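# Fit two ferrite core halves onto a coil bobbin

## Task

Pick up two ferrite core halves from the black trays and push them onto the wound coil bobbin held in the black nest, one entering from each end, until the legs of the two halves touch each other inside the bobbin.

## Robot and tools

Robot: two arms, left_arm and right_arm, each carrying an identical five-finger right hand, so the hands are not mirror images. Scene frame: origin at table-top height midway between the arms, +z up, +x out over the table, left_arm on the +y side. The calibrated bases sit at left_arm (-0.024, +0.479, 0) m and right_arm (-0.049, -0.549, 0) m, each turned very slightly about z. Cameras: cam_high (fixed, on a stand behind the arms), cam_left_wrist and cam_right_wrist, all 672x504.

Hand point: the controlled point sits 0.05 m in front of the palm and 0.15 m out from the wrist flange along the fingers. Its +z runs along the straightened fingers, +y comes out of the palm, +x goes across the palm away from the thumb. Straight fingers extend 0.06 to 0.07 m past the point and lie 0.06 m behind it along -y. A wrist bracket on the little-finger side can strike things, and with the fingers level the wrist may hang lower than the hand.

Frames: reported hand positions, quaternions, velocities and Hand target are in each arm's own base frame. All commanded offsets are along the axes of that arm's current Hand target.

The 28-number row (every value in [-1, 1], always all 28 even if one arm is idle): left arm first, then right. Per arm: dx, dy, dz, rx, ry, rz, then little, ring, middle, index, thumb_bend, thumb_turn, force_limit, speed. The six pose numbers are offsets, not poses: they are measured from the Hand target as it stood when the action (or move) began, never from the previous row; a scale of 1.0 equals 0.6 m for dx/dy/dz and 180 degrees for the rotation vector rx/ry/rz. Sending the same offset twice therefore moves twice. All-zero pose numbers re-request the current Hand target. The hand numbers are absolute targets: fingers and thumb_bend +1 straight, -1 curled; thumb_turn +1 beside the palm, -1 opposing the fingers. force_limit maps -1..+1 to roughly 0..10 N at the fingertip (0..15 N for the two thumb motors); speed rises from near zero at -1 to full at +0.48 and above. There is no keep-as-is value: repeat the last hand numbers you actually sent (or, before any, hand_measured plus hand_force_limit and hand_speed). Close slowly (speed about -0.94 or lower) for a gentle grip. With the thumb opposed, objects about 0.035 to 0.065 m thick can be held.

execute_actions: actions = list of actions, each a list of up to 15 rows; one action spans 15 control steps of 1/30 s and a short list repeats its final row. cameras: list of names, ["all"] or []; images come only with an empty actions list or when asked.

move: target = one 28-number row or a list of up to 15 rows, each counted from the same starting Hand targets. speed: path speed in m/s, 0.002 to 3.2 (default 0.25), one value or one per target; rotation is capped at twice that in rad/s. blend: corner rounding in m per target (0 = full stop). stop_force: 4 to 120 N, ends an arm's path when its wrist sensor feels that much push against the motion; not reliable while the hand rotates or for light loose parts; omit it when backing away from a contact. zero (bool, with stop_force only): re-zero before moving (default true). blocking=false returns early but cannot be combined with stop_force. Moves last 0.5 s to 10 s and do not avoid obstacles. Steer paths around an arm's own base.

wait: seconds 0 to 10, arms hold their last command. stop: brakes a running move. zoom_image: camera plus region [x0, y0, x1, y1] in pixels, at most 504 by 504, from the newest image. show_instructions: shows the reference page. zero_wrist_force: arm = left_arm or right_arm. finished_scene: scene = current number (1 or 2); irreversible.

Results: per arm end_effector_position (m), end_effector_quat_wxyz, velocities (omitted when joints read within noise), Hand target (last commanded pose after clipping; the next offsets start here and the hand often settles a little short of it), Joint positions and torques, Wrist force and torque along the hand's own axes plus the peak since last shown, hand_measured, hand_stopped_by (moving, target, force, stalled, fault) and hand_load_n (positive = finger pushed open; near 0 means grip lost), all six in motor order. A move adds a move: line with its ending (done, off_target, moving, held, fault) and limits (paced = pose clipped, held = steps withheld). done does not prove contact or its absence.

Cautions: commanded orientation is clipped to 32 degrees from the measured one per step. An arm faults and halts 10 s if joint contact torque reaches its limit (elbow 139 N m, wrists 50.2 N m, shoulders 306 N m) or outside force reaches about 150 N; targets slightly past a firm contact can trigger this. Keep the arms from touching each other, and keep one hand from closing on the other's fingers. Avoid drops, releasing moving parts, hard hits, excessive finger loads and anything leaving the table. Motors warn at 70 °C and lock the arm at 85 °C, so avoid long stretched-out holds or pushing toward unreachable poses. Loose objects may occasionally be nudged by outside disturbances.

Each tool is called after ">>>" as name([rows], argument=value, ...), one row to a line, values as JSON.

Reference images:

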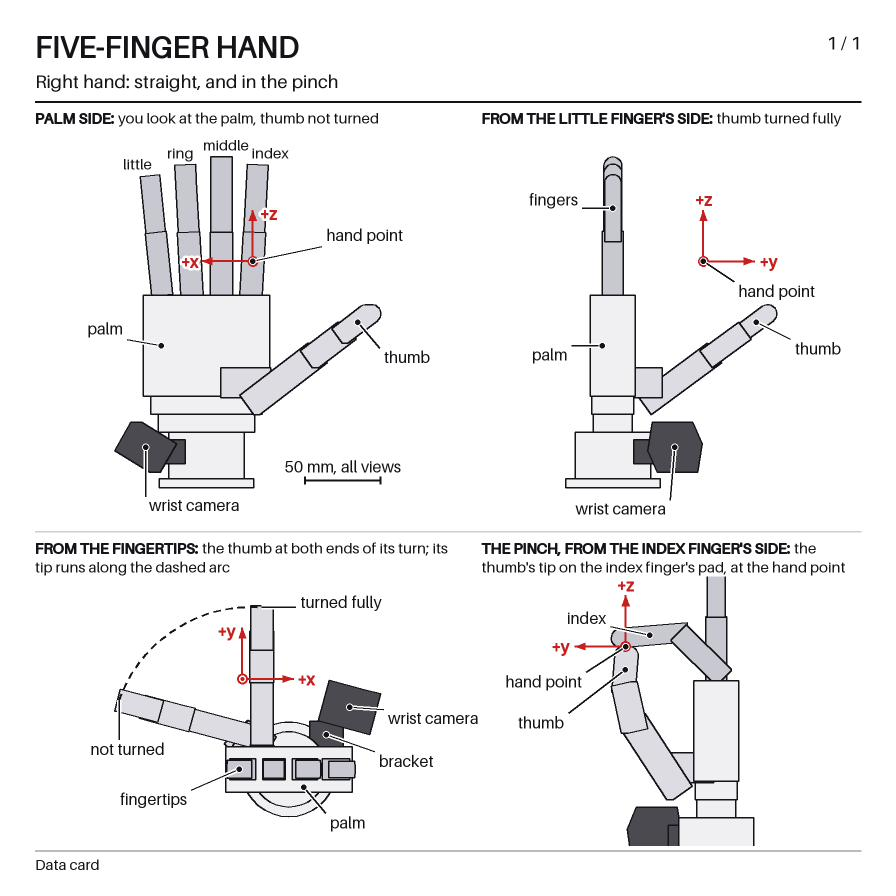

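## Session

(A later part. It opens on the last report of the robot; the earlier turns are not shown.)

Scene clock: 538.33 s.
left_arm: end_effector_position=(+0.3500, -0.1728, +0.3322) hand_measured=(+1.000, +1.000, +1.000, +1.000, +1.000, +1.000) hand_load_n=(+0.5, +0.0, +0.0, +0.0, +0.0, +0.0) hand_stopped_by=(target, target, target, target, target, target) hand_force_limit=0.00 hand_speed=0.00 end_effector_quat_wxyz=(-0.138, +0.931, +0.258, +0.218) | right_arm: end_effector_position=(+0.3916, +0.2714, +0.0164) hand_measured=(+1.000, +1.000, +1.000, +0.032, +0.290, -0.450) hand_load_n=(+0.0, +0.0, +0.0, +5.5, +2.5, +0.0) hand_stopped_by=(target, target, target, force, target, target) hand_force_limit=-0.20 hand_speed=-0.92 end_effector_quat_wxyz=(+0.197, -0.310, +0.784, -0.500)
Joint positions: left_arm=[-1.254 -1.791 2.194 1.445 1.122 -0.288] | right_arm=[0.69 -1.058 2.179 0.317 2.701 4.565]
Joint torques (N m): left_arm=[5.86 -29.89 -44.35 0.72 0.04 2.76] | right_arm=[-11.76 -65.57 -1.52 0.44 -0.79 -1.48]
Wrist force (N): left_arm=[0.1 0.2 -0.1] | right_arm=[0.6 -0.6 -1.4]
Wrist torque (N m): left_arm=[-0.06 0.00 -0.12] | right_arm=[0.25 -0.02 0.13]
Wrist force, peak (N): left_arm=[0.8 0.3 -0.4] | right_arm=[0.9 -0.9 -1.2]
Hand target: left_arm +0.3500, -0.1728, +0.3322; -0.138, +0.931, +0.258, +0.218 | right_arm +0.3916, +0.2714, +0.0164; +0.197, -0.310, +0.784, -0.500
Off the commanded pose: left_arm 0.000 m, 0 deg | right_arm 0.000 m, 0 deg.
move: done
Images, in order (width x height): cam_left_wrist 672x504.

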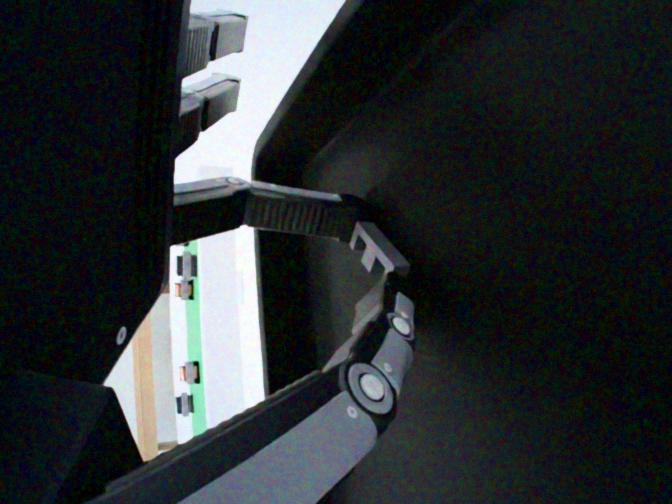

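>>> move(target=[0,0,0,0,0,0,1,1,1,1,1,1,0.0,0.0, 0,-0.0302,-0.0141,0,0,0,1,1,1,-0.4,0.29,-0.45,-0.2,-0.92], speed=0.04, cameras=["cam_left_wrist"])

>>> zoom_image(camera="cam_left_wrist", region=[280, 140, 460, 300])

Scene clock: 542.23 s.
left_arm: end_effector_position=(+0.3500, -0.1728, +0.3322) hand_measured=(+1.000, +1.000, +1.000, +1.000, +1.000, +1.000) hand_load_n=(+0.0, +0.0, +0.0, +0.0, -0.5, +0.0) hand_stopped_by=(target, target, target, target, target, target) hand_force_limit=0.00 hand_speed=0.00 end_effector_quat_wxyz=(-0.138, +0.931, +0.258, +0.218) | right_arm: end_effector_position=(+0.3916, +0.2714, +0.0362) hand_measured=(+1.000, +1.000, +1.000, +0.032, +0.292, -0.450) hand_load_n=(+0.0, -0.5, +0.0, +5.0, +3.5, +0.0) hand_stopped_by=(target, target, target, force, target, target) hand_force_limit=-0.20 hand_speed=-0.92 end_effector_quat_wxyz=(+0.197, -0.310, +0.784, -0.500)
Joint positions: left_arm=[-1.254 -1.791 2.194 1.445 1.122 -0.288] | right_arm=[0.69 -1.093 2.176 0.354 2.701 4.565]
Joint torques (N m): left_arm=[6.32 -29.88 -44.35 0.72 0.1 2.31] | right_arm=[-3.06 -66.12 -29.19 7.57 0.64 2.31]
Wrist force (N): left_arm=[0.2 0.1 -0.2] | right_arm=[0.4 0.9 -0.3]
Wrist torque (N m): left_arm=[-0.05 -0.01 -0.12] | right_arm=[0.19 -0.02 0.10]
Wrist force, peak (N): left_arm=[0.6 0.6 -0.3] | right_arm=[0.7 -1.1 -1.2]
Hand target: left_arm +0.3500, -0.1728, +0.3322; -0.138, +0.931, +0.258, +0.218 | right_arm +0.3916, +0.2714, +0.0364; +0.197, -0.310, +0.784, -0.500
Off the commanded pose: left_arm 0.000 m, 0 deg | right_arm 0.000 m, 0 deg.
move: done
Images, in order (width x height): cam_left_wrist 672x504.

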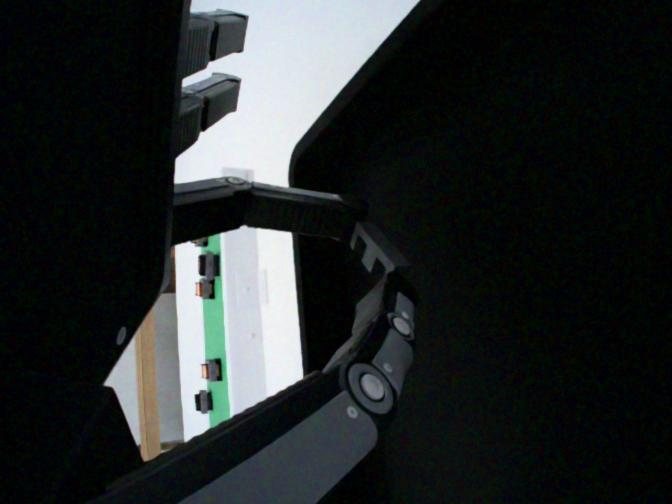

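Scaled by 2.800 from the camera's 672x504 image, which has a finer 960x720 frame.

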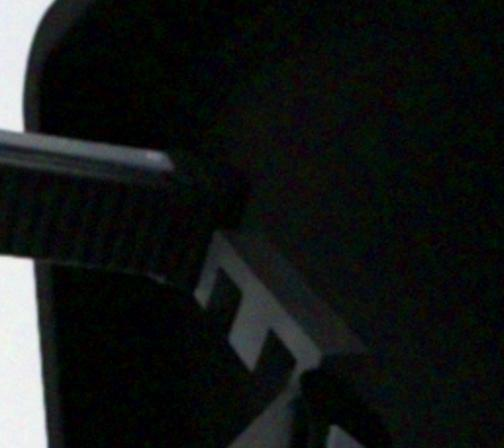

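>>> move([
  [0,0,0,0,0,0,1,1,1,1,1,1,0.0,0.0, 0,-0.0906,-0.0423,0,0,0,1,1,1,-0.4,0.29,-0.45,-0.2,-0.92],
  [0,0,0,0,0,0,1,1,1,1,1,1,0.0,0.0, -0.2062,0.0352,-0.2725,0,-0.2318,-0.1081,1,1,1,-0.4,0.29,-0.45,-0.2,-0.92],
], speed=0.15, blend=0.02, cameras=["cam_high","cam_left_wrist","cam_right_wrist"])

>>> zoom_image(camera="cam_left_wrist", region=[280, 160, 540, 360])

Scene clock: 562.40 s.
left_arm: end_effector_position=(+0.3500, -0.1728, +0.3322) hand_measured=(+1.000, +1.000, +1.000, +1.000, +1.000, +1.000) hand_load_n=(+0.0, +0.0, +0.0, +0.0, +0.0, +0.0) hand_stopped_by=(target, target, target, target, target, target) hand_force_limit=0.00 hand_speed=0.00 end_effector_quat_wxyz=(-0.138, +0.931, +0.258, +0.218) | right_arm: end_effector_position=(+0.3744, +0.4706, +0.0863) hand_measured=(+1.000, +1.000, +1.000, +0.032, +0.292, -0.450) hand_load_n=(+0.0, +0.0, +0.0, +5.0, +3.5, +0.0) hand_stopped_by=(target, target, target, force, target, target) hand_force_limit=-0.20 hand_speed=-0.92 end_effector_quat_wxyz=(-0.377, +0.592, -0.601, +0.383)
Joint positions: left_arm=[-1.254 -1.791 2.194 1.445 1.122 -0.288] | right_arm=[0.85 -1.359 2.207 -0.224 2.331 3.602]
Joint torques (N m): left_arm=[6.62 -30.84 -44.15 0.82 -0.12 2.4] | right_arm=[-5.27 -53.14 -12.76 -2.46 -2.1 -1.66]
Wrist force (N): left_arm=[0.4 0.0 -0.3] | right_arm=[0.5 0.7 -0.3]
Wrist torque (N m): left_arm=[-0.07 -0.03 -0.12] | right_arm=[0.17 -0.08 0.13]
Wrist force, peak (N): left_arm=[0.9 0.1 -0.2] | right_arm=[0.4 1.8 -0.3]
Hand target: left_arm +0.3500, -0.1728, +0.3322; -0.138, +0.931, +0.258, +0.218 | right_arm +0.3745, +0.4707, +0.0863; -0.377, +0.592, -0.601, +0.383
Off the commanded pose: left_arm 0.000 m, 0 deg | right_arm 0.000 m, 0 deg.
move: done

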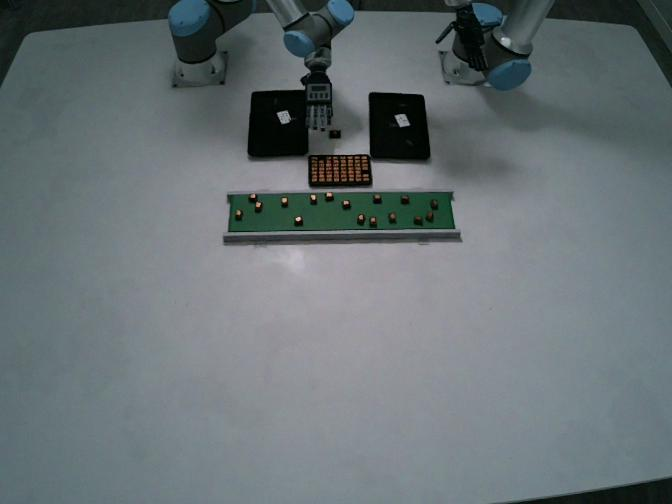

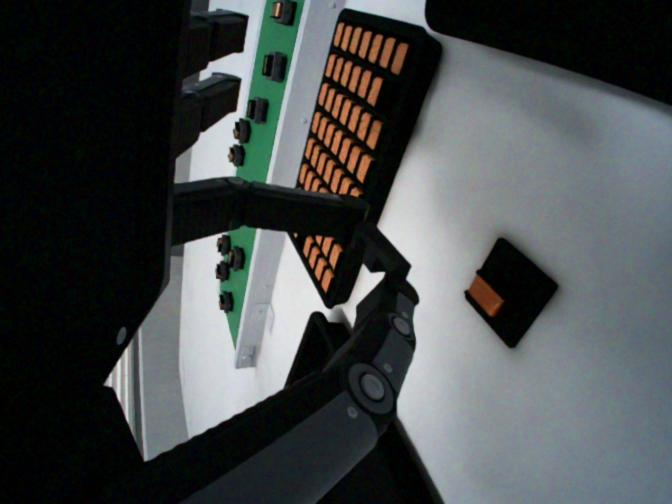

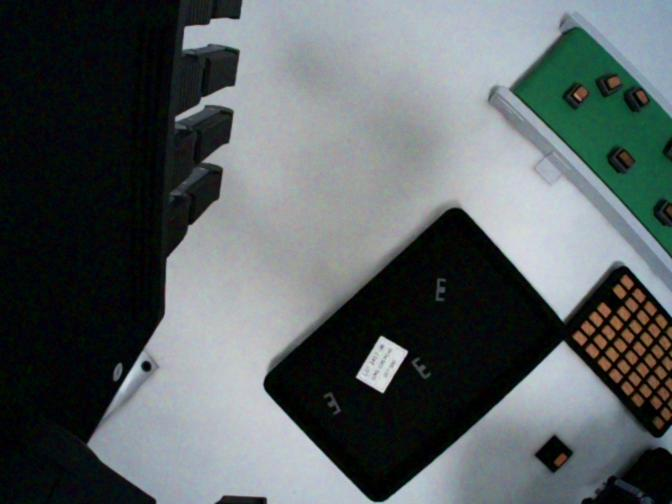

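Scaled by 1.938 from the camera's 672x504 image, which has a finer 960x720 frame.

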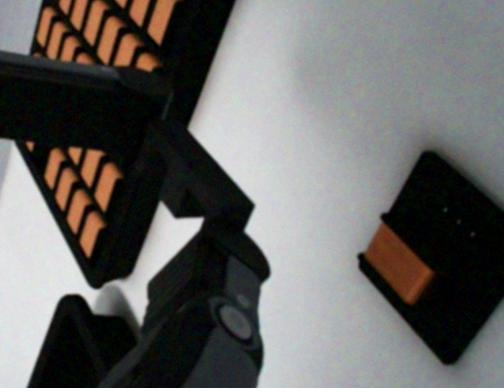

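>>> move(target=[-0.1503,0.4857,0.1542,-0.0718,-0.2395,0,1,1,1,1,1,1,0.0,0.0, 0,0,0,0,0,0,1,1,1,-0.4,0.29,-0.45,-0.2,-0.92], speed=0.2, cameras=["cam_high","cam_right_wrist"])

Scene clock: 592.37 s.
left_arm: end_effector_position=(+0.4690, -0.4178, +0.1670) hand_measured=(+1.000, +1.000, +1.000, +1.000, +1.000, +1.000) hand_load_n=(+0.0, +0.0, +0.0, +0.0, +0.0, +0.0) hand_stopped_by=(target, target, target, target, target, target) hand_force_limit=0.00 hand_speed=0.00 end_effector_quat_wxyz=(+0.069, +0.955, +0.265, -0.111) | right_arm: end_effector_position=(+0.3745, +0.4707, +0.0863) hand_measured=(+1.000, +1.000, +1.000, +0.032, +0.292, -0.450) hand_load_n=(+0.0, +0.0, +0.0, +5.0, +3.5, +0.0) hand_stopped_by=(target, target, target, force, target, target) hand_force_limit=-0.20 hand_speed=-0.92 end_effector_quat_wxyz=(-0.377, +0.592, -0.601, +0.383)
Joint positions: left_arm=[-0.831 -1.198 1.826 0.919 1.832 0.195] | right_arm=[0.85 -1.359 2.207 -0.224 2.331 3.601]
Joint torques (N m): left_arm=[7.68 -54.85 -42.07 0.2 2.4 3.64] | right_arm=[-6.89 -54.98 -13.03 -2.64 -2.15 -1.61]
Wrist force (N): left_arm=[0.5 1.0 0.4] | right_arm=[0.6 0.9 -0.6]
Wrist torque (N m): left_arm=[0.09 -0.05 0.04] | right_arm=[0.21 -0.09 0.14]
Wrist force, peak (N): left_arm=[1.0 1.4 1.8] | right_arm=[0.9 1.1 -0.4]
Hand target: left_arm +0.4691, -0.4180, +0.1669; +0.069, +0.955, +0.265, -0.111 | right_arm +0.3745, +0.4707, +0.0863; -0.377, +0.592, -0.601, +0.383
Off the commanded pose: left_arm 0.000 m, 0 deg | right_arm 0.000 m, 0 deg.
move: done
Images, in order (width x height): cam_high 672x504, cam_right_wrist 672x504.

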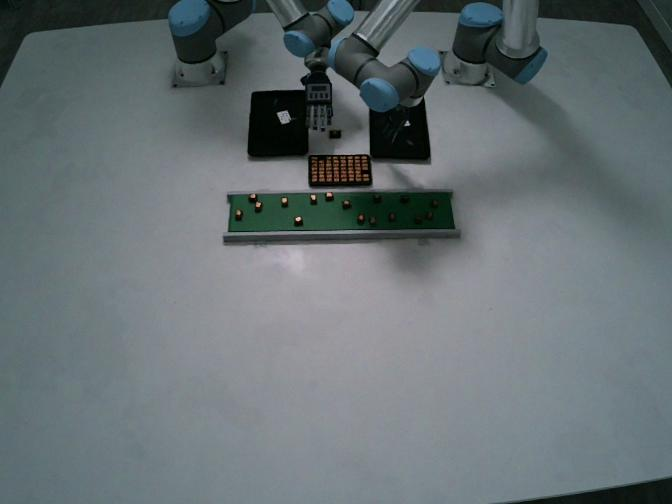

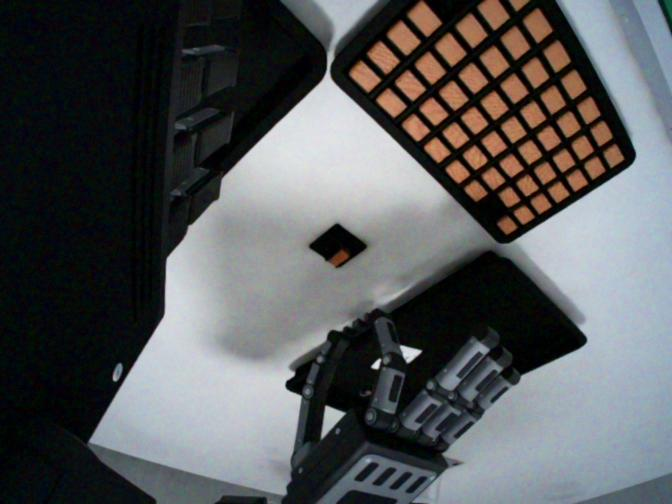

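>>> zoom_image(camera="cam_right_wrist", region=[280, 200, 430, 340])

Scaled by 3.360 from the camera's 672x504 image, which has a finer 960x720 frame.

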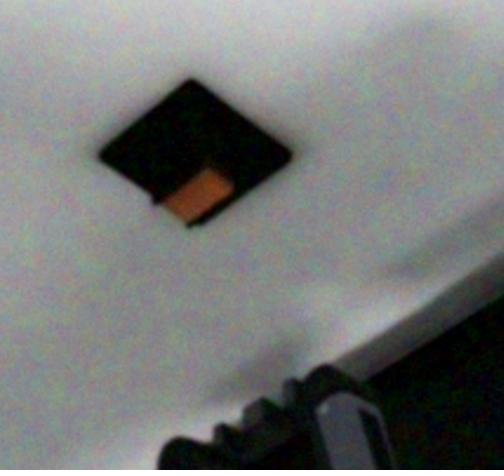

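>>> move(target=[0,0,0,0,0,0,1,1,1,1,1,1,0.0,0.0, 0,0.0769,0.0322,0,0,0,1,1,1,-0.4,0.29,-0.45,-0.2,-0.92], speed=0.1, cameras=["cam_left_wrist","cam_right_wrist"])

>>> zoom_image(camera="cam_right_wrist", region=[280, 200, 430, 340])

>>> zoom_image(camera="cam_left_wrist", region=[320, 180, 500, 320])

Scene clock: 613.00 s.
left_arm: end_effector_position=(+0.4691, -0.4180, +0.1669) hand_measured=(+1.000, +1.000, +1.000, +1.000, +1.000, +1.000) hand_load_n=(+0.0, +0.0, +0.0, +0.0, +0.0, +0.0) hand_stopped_by=(target, target, target, target, target, target) hand_force_limit=0.00 hand_speed=0.00 end_effector_quat_wxyz=(+0.069, +0.955, +0.265, -0.111) | right_arm: end_effector_position=(+0.3724, +0.4707, +0.0365) hand_measured=(+1.000, +1.000, +1.000, +0.032, +0.292, -0.450) hand_load_n=(+0.0, +0.0, +0.0, +5.0, +3.5, -0.5) hand_stopped_by=(target, target, target, force, target, target) hand_force_limit=-0.20 hand_speed=-0.92 end_effector_quat_wxyz=(-0.377, +0.592, -0.601, +0.383)
Joint positions: left_arm=[-0.831 -1.198 1.826 0.919 1.833 0.195] | right_arm=[0.853 -1.28 2.234 -0.329 2.334 3.604]
Joint torques (N m): left_arm=[9.51 -56.18 -41.55 0.27 2.16 3.67] | right_arm=[12.7 -38.66 -9.75 -2.5 2.91 -0.71]
Wrist force (N): left_arm=[0.8 1.2 0.5] | right_arm=[0.5 1.1 -0.6]
Wrist torque (N m): left_arm=[0.10 -0.10 0.06] | right_arm=[0.25 -0.08 -0.09]
Wrist force, peak (N): left_arm=[1.0 1.4 0.3] | right_arm=[0.5 1.2 -0.8]
Hand target: left_arm +0.4691, -0.4180, +0.1669; +0.069, +0.955, +0.265, -0.111 | right_arm +0.3725, +0.4707, +0.0363; -0.377, +0.592, -0.601, +0.383
Off the commanded pose: left_arm 0.000 m, 0 deg | right_arm 0.000 m, 0 deg.
move: done
Images, in order (width x height): cam_left_wrist 672x504, cam_right_wrist 672x504.

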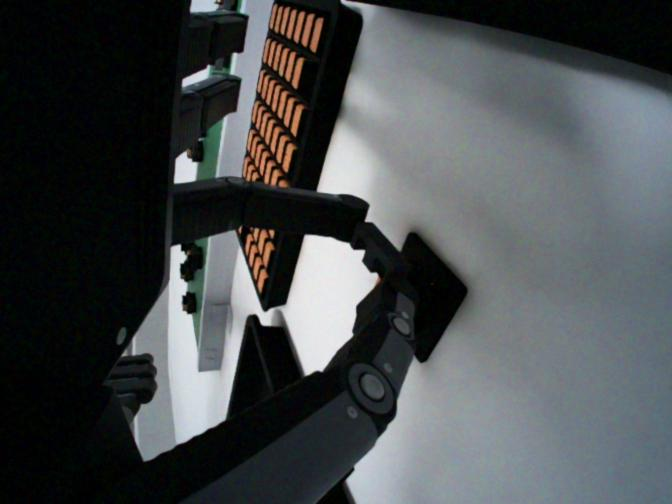

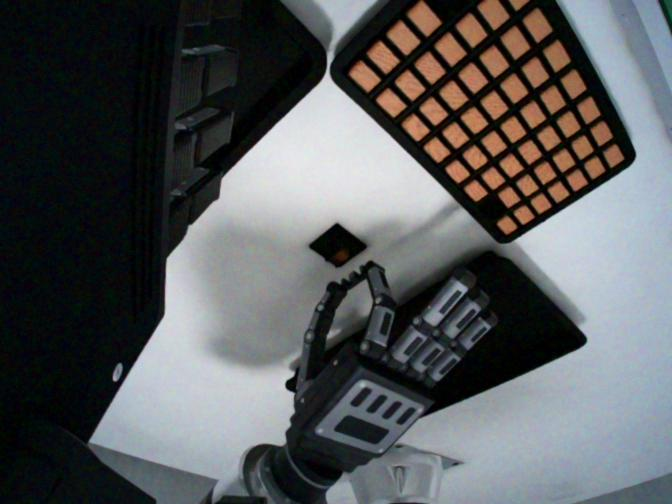

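Scaled by 3.360 from the camera's 672x504 image, which has a finer 960x720 frame.

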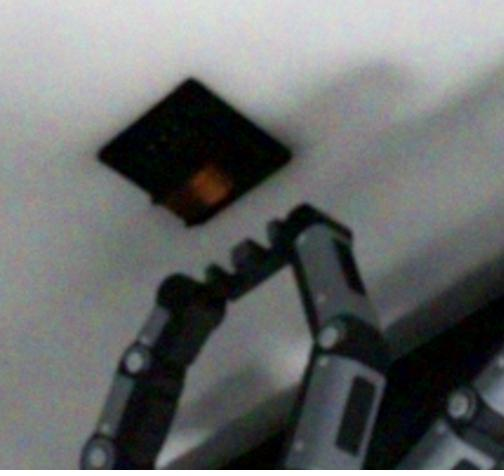

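Scaled by 2.800 from the camera's 672x504 image, which has a finer 960x720 frame.

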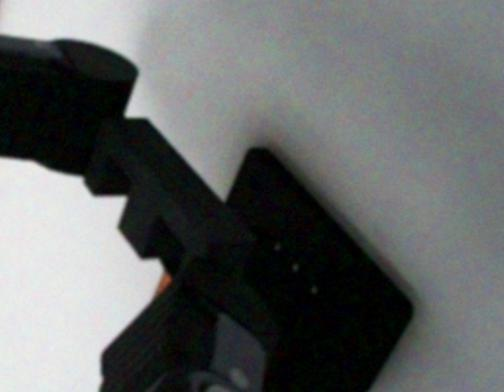

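>>> move(target=[0,0,0,0,0,0,1,1,1,1,1,1,0.0,0.0, 0.00667,0.01943,0.00171,0,0,0,1,1,1,-0.4,0.29,-0.45,-0.2,-0.92], speed=0.05, cameras=["cam_left_wrist","cam_right_wrist"])

>>> zoom_image(camera="cam_right_wrist", region=[280, 200, 430, 340])

>>> zoom_image(camera="cam_left_wrist", region=[320, 180, 500, 320])

Scene clock: 638.67 s.
left_arm: end_effector_position=(+0.4691, -0.4180, +0.1669) hand_measured=(+1.000, +1.000, +1.000, +1.000, +1.000, +1.000) hand_load_n=(+0.0, +0.0, +0.0, +0.0, +0.0, +0.0) hand_stopped_by=(target, target, target, target, target, target) hand_force_limit=0.00 hand_speed=0.00 end_effector_quat_wxyz=(+0.069, +0.955, +0.265, -0.111) | right_arm: end_effector_position=(+0.3684, +0.4668, +0.0255) hand_measured=(+1.000, +1.000, +1.000, +0.032, +0.292, -0.450) hand_load_n=(+0.0, +0.0, +0.0, +5.0, +3.5, -0.5) hand_stopped_by=(target, target, target, force, target, target) hand_force_limit=-0.20 hand_speed=-0.92 end_effector_quat_wxyz=(-0.377, +0.592, -0.601, +0.383)
Joint positions: left_arm=[-0.831 -1.198 1.826 0.919 1.833 0.195] | right_arm=[0.854 -1.267 2.249 -0.355 2.335 3.605]
Joint torques (N m): left_arm=[10.1 -54.65 -40.88 0.93 2.5 3.31] | right_arm=[13.91 -40.38 -8.61 -2.65 2.97 1.96]
Wrist force (N): left_arm=[0.7 1.1 0.4] | right_arm=[0.5 0.7 -0.7]
Wrist torque (N m): left_arm=[0.09 -0.09 0.06] | right_arm=[0.20 -0.07 -0.10]
Wrist force, peak (N): left_arm=[0.7 1.4 0.7] | right_arm=[0.6 1.2 -0.7]
Hand target: left_arm +0.4691, -0.4180, +0.1669; +0.069, +0.955, +0.265, -0.111 | right_arm +0.3684, +0.4667, +0.0253; -0.377, +0.592, -0.601, +0.383
Off the commanded pose: left_arm 0.000 m, 0 deg | right_arm 0.000 m, 0 deg.
move: done
Images, in order (width x height): cam_left_wrist 672x504, cam_right_wrist 672x504.

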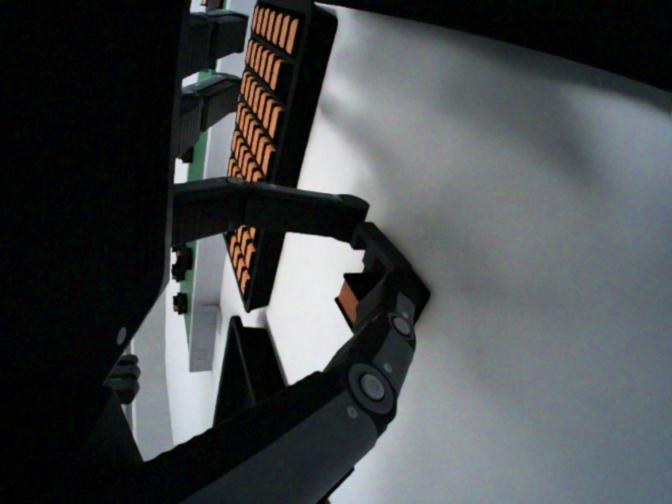

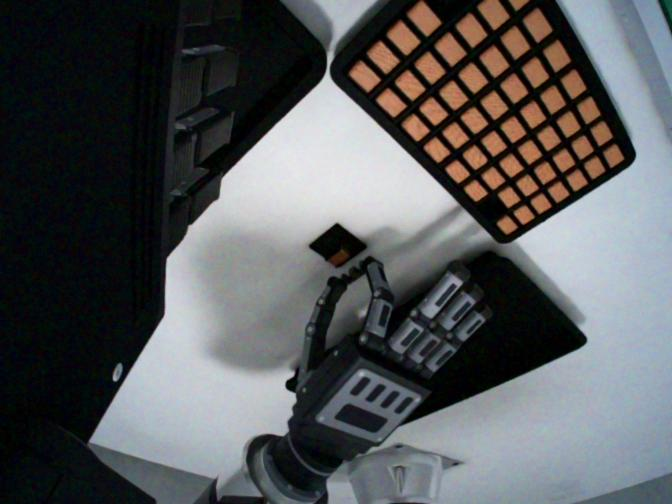

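Scaled by 3.360 from the camera's 672x504 image, which has a finer 960x720 frame.

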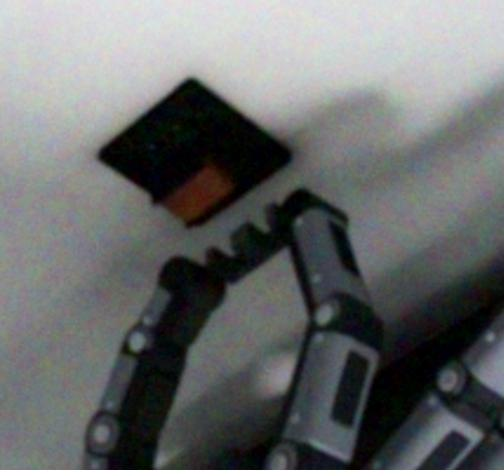

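Scaled by 2.800 from the camera's 672x504 image, which has a finer 960x720 frame.

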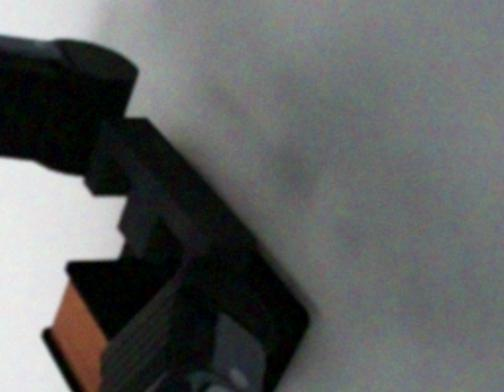

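>>> zoom_image(camera="cam_right_wrist", region=[305, 215, 385, 285])

>>> zoom_image(camera="cam_left_wrist", region=[330, 210, 440, 310])

Scaled by 6.300 from the camera's 672x504 image, which has a finer 960x720 frame.

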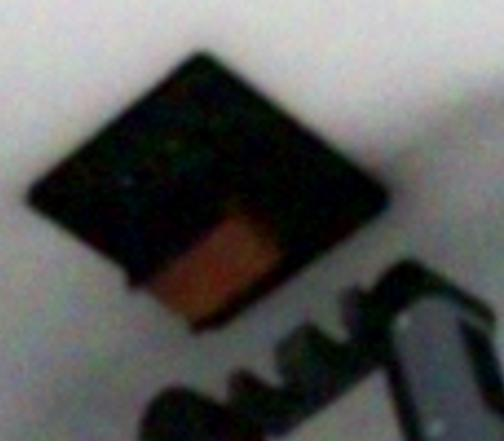

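Scaled by 4.582 from the camera's 672x504 image, which has a finer 960x720 frame.

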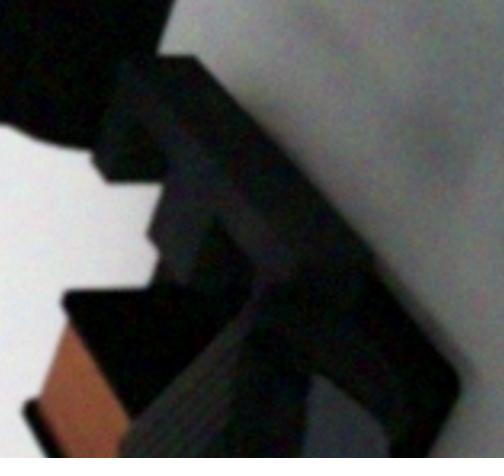

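>>> move(target=[-0.238,0.0725,0.0408,0.0718,0.2395,0,1,1,1,1,1,1,0.0,0.0, 0,0,0,0,0,0,1,1,1,-0.4,0.29,-0.45,-0.2,-0.92], speed=0.15, cameras=["cam_high","cam_right_wrist"])

>>> zoom_image(camera="cam_right_wrist", region=[290, 210, 400, 310])

Scene clock: 687.77 s.
left_arm: end_effector_position=(+0.4280, -0.4635, +0.1734) hand_measured=(+1.000, +1.000, +1.000, +1.000, +1.000, +1.000) hand_load_n=(+0.0, +0.0, +0.0, +0.0, +0.0, +0.0) hand_stopped_by=(target, target, target, target, target, target) hand_force_limit=0.00 hand_speed=0.00 end_effector_quat_wxyz=(-0.015, +0.963, +0.266, +0.023) | right_arm: end_effector_position=(+0.3684, +0.4667, +0.0253) hand_measured=(+1.000, +1.000, +1.000, +0.032, +0.292, -0.450) hand_load_n=(+0.0, +0.0, +0.0, +4.5, +4.0, +0.0) hand_stopped_by=(target, target, target, force, target, target) hand_force_limit=-0.20 hand_speed=-0.92 end_effector_quat_wxyz=(-0.377, +0.592, -0.601, +0.383)
Joint positions: left_arm=[-1.082 -1.239 1.833 0.996 1.519 -0.052] | right_arm=[0.854 -1.267 2.249 -0.356 2.335 3.605]
Joint torques (N m): left_arm=[12 -72.8 -25.61 0.29 1.34 3.43] | right_arm=[11.66 -37.62 -8.66 -2.51 2.72 0.2]
Wrist force (N): left_arm=[0.7 1.0 0.8] | right_arm=[0.6 0.8 -0.7]
Wrist torque (N m): left_arm=[0.12 -0.02 0.01] | right_arm=[0.21 -0.10 -0.09]
Wrist force, peak (N): left_arm=[-3.8 2.3 -0.2] | right_arm=[1.1 1.0 -0.7]
Hand target: left_arm +0.4281, -0.4635, +0.1734; -0.014, +0.963, +0.266, +0.023 (not the last commanded pose) | right_arm +0.3684, +0.4667, +0.0253; -0.377, +0.592, -0.601, +0.383
Off the commanded pose: left_arm 0.090 m, 27 deg | right_arm 0.000 m, 0 deg.
move: held (left_arm; a check stopped the path); limits=held
pose unreachable (left arm): on one or more control steps of this call, first in action 0 (counted from 0), this arm could not follow its commanded pose, so it was not sent that pose on those steps. It may still have moved: this result reports where it is.
cause: moving toward the commanded pose would bring a part of the arm too close to another arm (a part of this arm just beyond joint 3 (elbow) and a part of the right arm just beyond its joint 3 (elbow), along the way the arms are being sent, or toward where that arm still pushes).
Images, in order (width x height): cam_high 672x504, cam_right_wrist 672x504.

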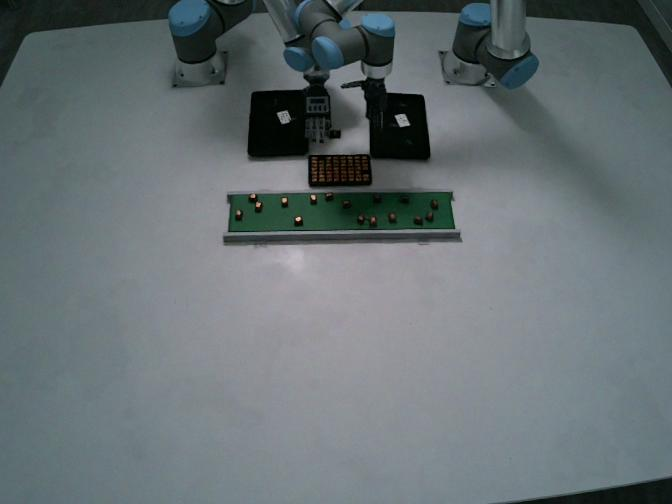

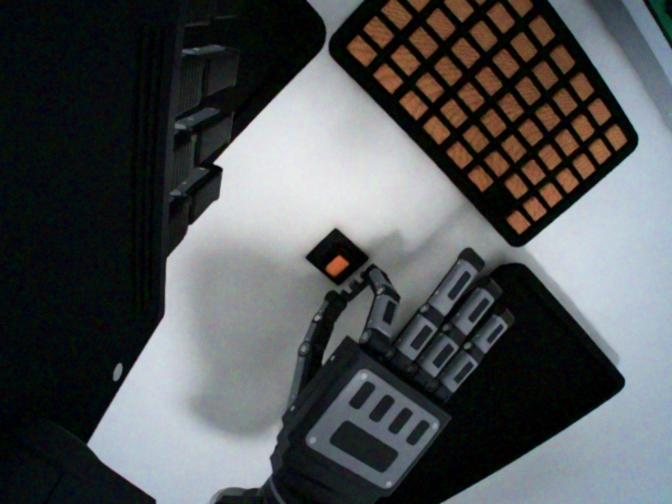

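Scaled by 4.582 from the camera's 672x504 image, which has a finer 960x720 frame.

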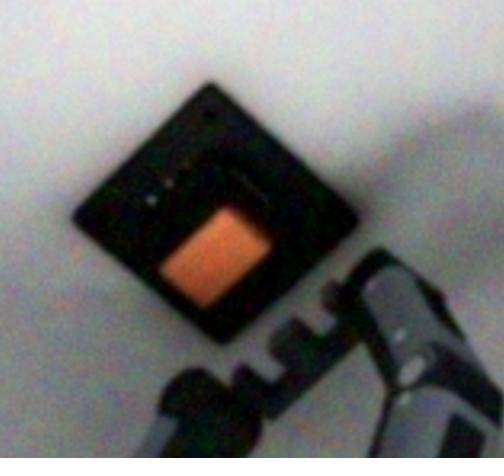

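>>> zoom_image(camera="cam_right_wrist", region=[325, 255, 385, 310])

Scaled by 8.400 from the camera's 672x504 image, which has a finer 960x720 frame.

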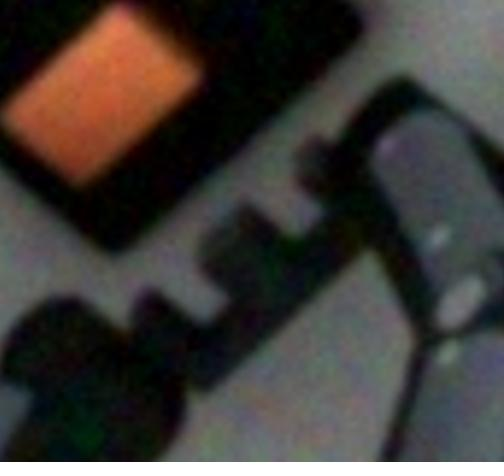

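>>> move(target=[0,0,0,0,0,0,1,1,1,1,1,1,0.0,0.0, -0.005,0.0072,0.0103,0,0,0,1,1,1,-0.4,0.29,-0.45,-0.2,-0.92], speed=0.05, cameras=["cam_left_wrist","cam_right_wrist"])

>>> zoom_image(camera="cam_right_wrist", region=[315, 245, 375, 300])

>>> zoom_image(camera="cam_left_wrist", region=[320, 200, 440, 310])

Scene clock: 733.23 s.
left_arm: end_effector_position=(+0.4281, -0.4635, +0.1734) hand_measured=(+1.000, +1.000, +1.000, +1.000, +1.000, +1.000) hand_load_n=(+0.0, +0.0, +0.0, +0.0, +0.0, +0.0) hand_stopped_by=(target, target, target, target, target, target) hand_force_limit=0.00 hand_speed=0.00 end_effector_quat_wxyz=(-0.014, +0.963, +0.266, +0.023) | right_arm: end_effector_position=(+0.3721, +0.4696, +0.0190) hand_measured=(+1.000, +1.000, +1.000, +0.032, +0.292, -0.450) hand_load_n=(+0.0, +0.0, +0.0, +5.0, +4.0, -0.5) hand_stopped_by=(target, target, target, force, target, target) hand_force_limit=-0.20 hand_speed=-0.92 end_effector_quat_wxyz=(-0.377, +0.592, -0.601, +0.383)
Joint positions: left_arm=[-1.082 -1.239 1.833 0.996 1.519 -0.051] | right_arm=[0.852 -1.251 2.244 -0.367 2.333 3.603]
Joint torques (N m): left_arm=[11.66 -72.69 -24.69 0.37 1.57 3.42] | right_arm=[-11.9 -39.39 -34.25 -2.36 -2.14 -1.61]
Motor temperatures (°C): left_arm=[41 35 32 35 43 47] | right_arm=[42 32 35 35 38 41]
Wrist force (N): left_arm=[0.7 0.8 0.9] | right_arm=[0.6 0.7 -0.2]
Wrist torque (N m): left_arm=[0.09 -0.01 0.00] | right_arm=[0.17 -0.11 0.15]
Wrist force, peak (N): left_arm=[0.5 1.0 1.2] | right_arm=[0.5 1.2 -0.6]
Hand target: left_arm +0.4281, -0.4635, +0.1734; -0.014, +0.963, +0.266, +0.023 | right_arm +0.3722, +0.4697, +0.0188; -0.377, +0.592, -0.601, +0.383
Off the commanded pose: left_arm 0.000 m, 0 deg | right_arm 0.000 m, 0 deg.
move: done
Images, in order (width x height): cam_left_wrist 672x504, cam_right_wrist 672x504.

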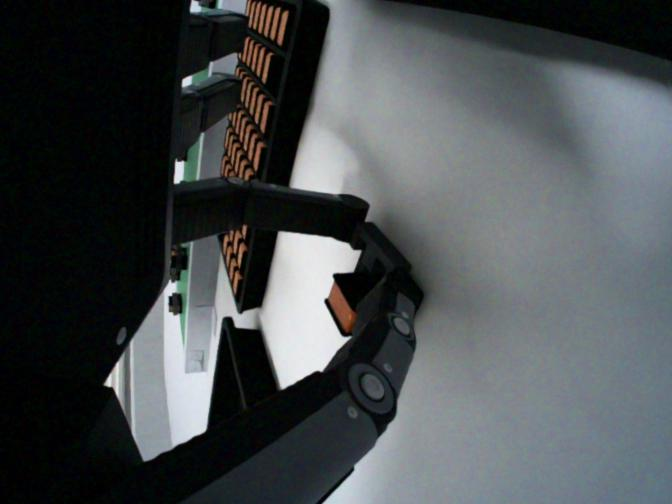

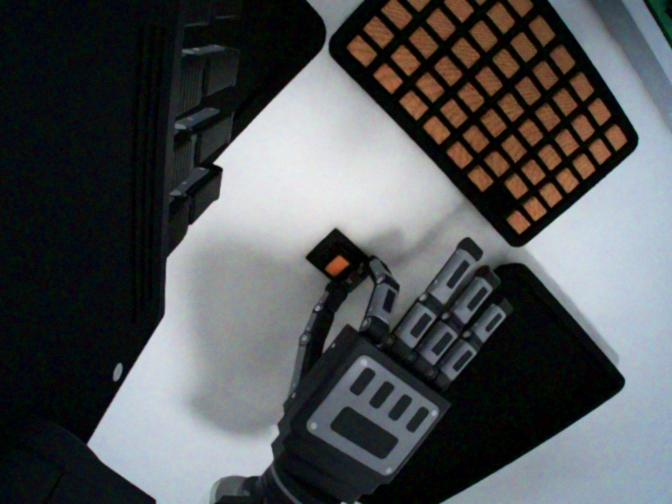

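Scaled by 8.400 from the camera's 672x504 image, which has a finer 960x720 frame.

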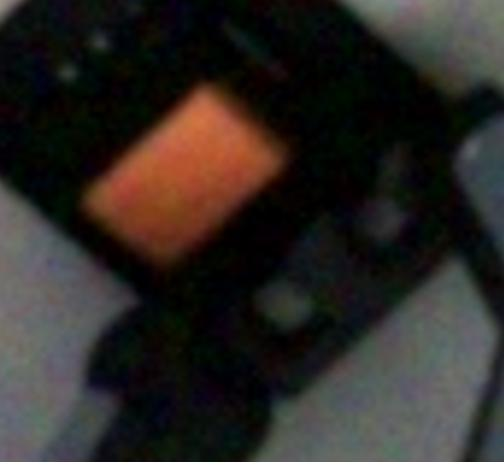

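Scaled by 4.200 from the camera's 672x504 image, which has a finer 960x720 frame.

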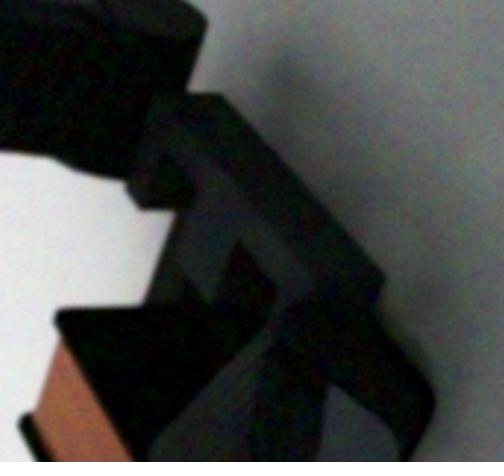

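>>> zoom_image(camera="cam_right_wrist", region=[303, 225, 358, 270])

Scaled by 9.164 from the camera's 672x504 image, which has a finer 960x720 frame.

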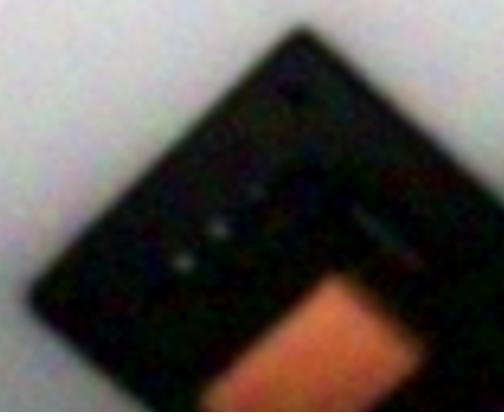

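>>> move(target=[0,0,0,0,0,0,1,1,1,1,1,1,0.0,0.0, -0.0105,0,0,0,0,0,1,1,1,-0.4,0.29,-0.45,-0.2,-0.92], speed=0.03, stop_force=4, cameras=["cam_left_wrist","cam_right_wrist"])

>>> zoom_image(camera="cam_right_wrist", region=[315, 245, 375, 300])

>>> zoom_image(camera="cam_left_wrist", region=[320, 200, 440, 310])

Scene clock: 755.90 s.
left_arm: end_effector_position=(+0.4281, -0.4635, +0.1734) hand_measured=(+1.000, +1.000, +1.000, +1.000, +1.000, +1.000) hand_load_n=(+0.5, +0.0, +0.0, +0.0, +0.0, +0.0) hand_stopped_by=(target, target, target, target, target, target) hand_force_limit=0.00 hand_speed=0.00 end_effector_quat_wxyz=(-0.014, +0.963, +0.266, +0.023) | right_arm: end_effector_position=(+0.3723, +0.4760, +0.0188) hand_measured=(+1.000, +1.000, +1.000, +0.032, +0.292, -0.450) hand_load_n=(+0.0, +0.0, -0.5, +5.0, +3.5, -0.5) hand_stopped_by=(target, target, target, force, target, target) hand_force_limit=-0.20 hand_speed=-0.92 end_effector_quat_wxyz=(-0.377, +0.592, -0.601, +0.383)
Joint positions: left_arm=[-1.082 -1.239 1.833 0.996 1.519 -0.051] | right_arm=[0.861 -1.242 2.231 -0.358 2.34 3.611]
Joint torques (N m): left_arm=[8.39 -66.06 -28.2 -0.07 1.55 3.32] | right_arm=[11.77 -39.58 -35.4 4.98 3.18 2.26]
Wrist force (N): left_arm=[0.8 1.0 0.8] | right_arm=[0.7 0.9 -0.7]
Wrist torque (N m): left_arm=[0.12 -0.04 0.02] | right_arm=[0.24 -0.11 -0.07]
Wrist force, peak (N): left_arm=[1.1 1.1 1.1] | right_arm=[0.8 1.4 -0.5]
Hand target: left_arm +0.4281, -0.4635, +0.1734; -0.014, +0.963, +0.266, +0.023 | right_arm +0.3723, +0.4760, +0.0188; -0.377, +0.592, -0.601, +0.383
Off the commanded pose: left_arm 0.000 m, 0 deg | right_arm 0.000 m, 0 deg.
move: done
Images, in order (width x height): cam_left_wrist 672x504, cam_right_wrist 672x504.

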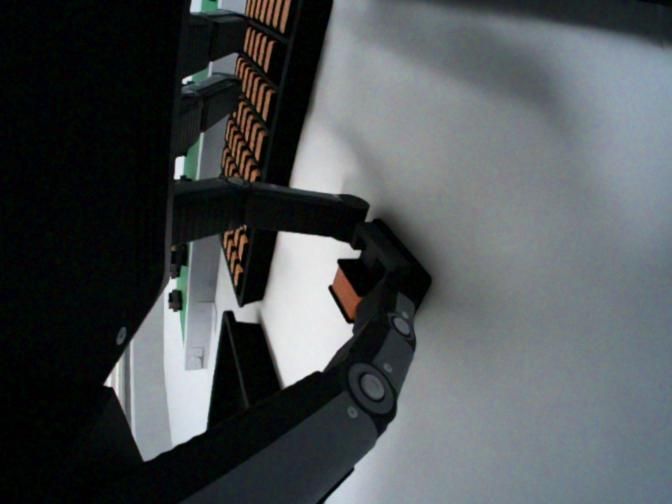

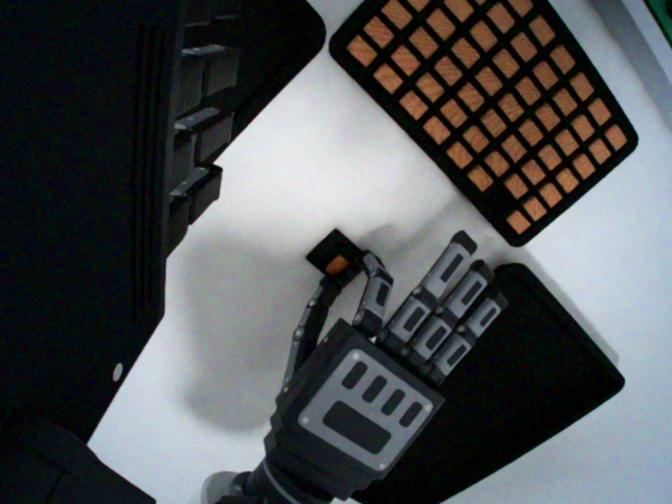

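Scaled by 8.400 from the camera's 672x504 image, which has a finer 960x720 frame.

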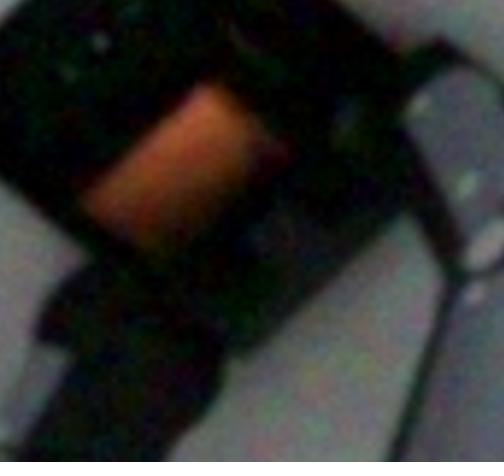

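Scaled by 4.200 from the camera's 672x504 image, which has a finer 960x720 frame.

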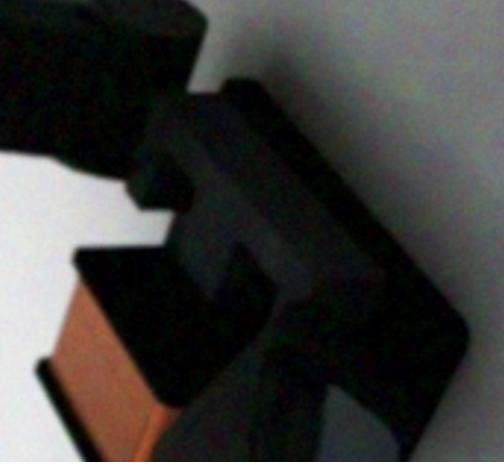

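>>> move(target=[0,0,0,0,0,0,1,1,1,1,1,1,0.0,0.0, 0,0.0045,0.0021,0,0,0,1,1,1,-0.4,0.29,-0.45,-0.2,-0.92], speed=0.01, stop_force=4, cameras=["cam_left_wrist"])

Scene clock: 785.77 s.
left_arm: end_effector_position=(+0.4281, -0.4635, +0.1734) hand_measured=(+1.000, +1.000, +1.000, +1.000, +1.000, +1.000) hand_load_n=(+0.0, +0.0, +0.0, +0.0, +0.0, +0.0) hand_stopped_by=(target, target, target, target, target, target) hand_force_limit=0.00 hand_speed=0.00 end_effector_quat_wxyz=(-0.014, +0.963, +0.266, +0.023) | right_arm: end_effector_position=(+0.3723, +0.4760, +0.0182) hand_measured=(+1.000, +1.000, +1.000, +0.032, +0.292, -0.450) hand_load_n=(+0.0, +0.0, +0.0, +5.0, +2.5, -1.0) hand_stopped_by=(target, target, target, force, target, target) hand_force_limit=-0.20 hand_speed=-0.92 end_effector_quat_wxyz=(-0.377, +0.592, -0.601, +0.383)
Joint positions: left_arm=[-1.082 -1.239 1.833 0.996 1.519 -0.051] | right_arm=[0.861 -1.241 2.231 -0.359 2.341 3.611]
Joint torques (N m): left_arm=[10.39 -62.52 -30.79 0.02 1.36 3.4] | right_arm=[12.35 -57.17 -21.38 4.78 -1.58 1.64]
Wrist force (N): left_arm=[0.7 1.0 0.8] | right_arm=[2.6 -3.2 -3.3]
Wrist torque (N m): left_arm=[0.12 -0.02 0.01] | right_arm=[0.18 -0.10 -0.08]
Wrist force, peak (N): left_arm=[0.5 1.1 1.2] | right_arm=[3.9 -4.6 -5.1]
Hand target: left_arm +0.4281, -0.4635, +0.1734; -0.014, +0.963, +0.266, +0.023 | right_arm +0.3724, +0.4760, +0.0183; -0.377, +0.592, -0.601, +0.383 (not the last commanded pose)
Off the commanded pose: left_arm 0.000 m, 0 deg | right_arm 0.002 m, 0 deg.
move: contact (right_arm)
Images, in order (width x height): cam_left_wrist 672x504.

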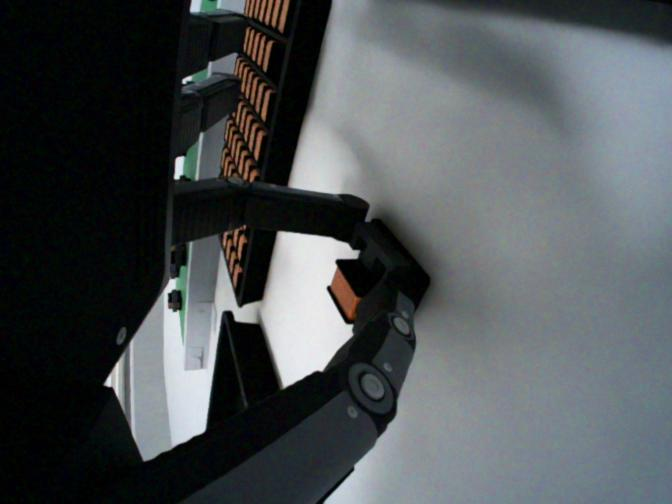

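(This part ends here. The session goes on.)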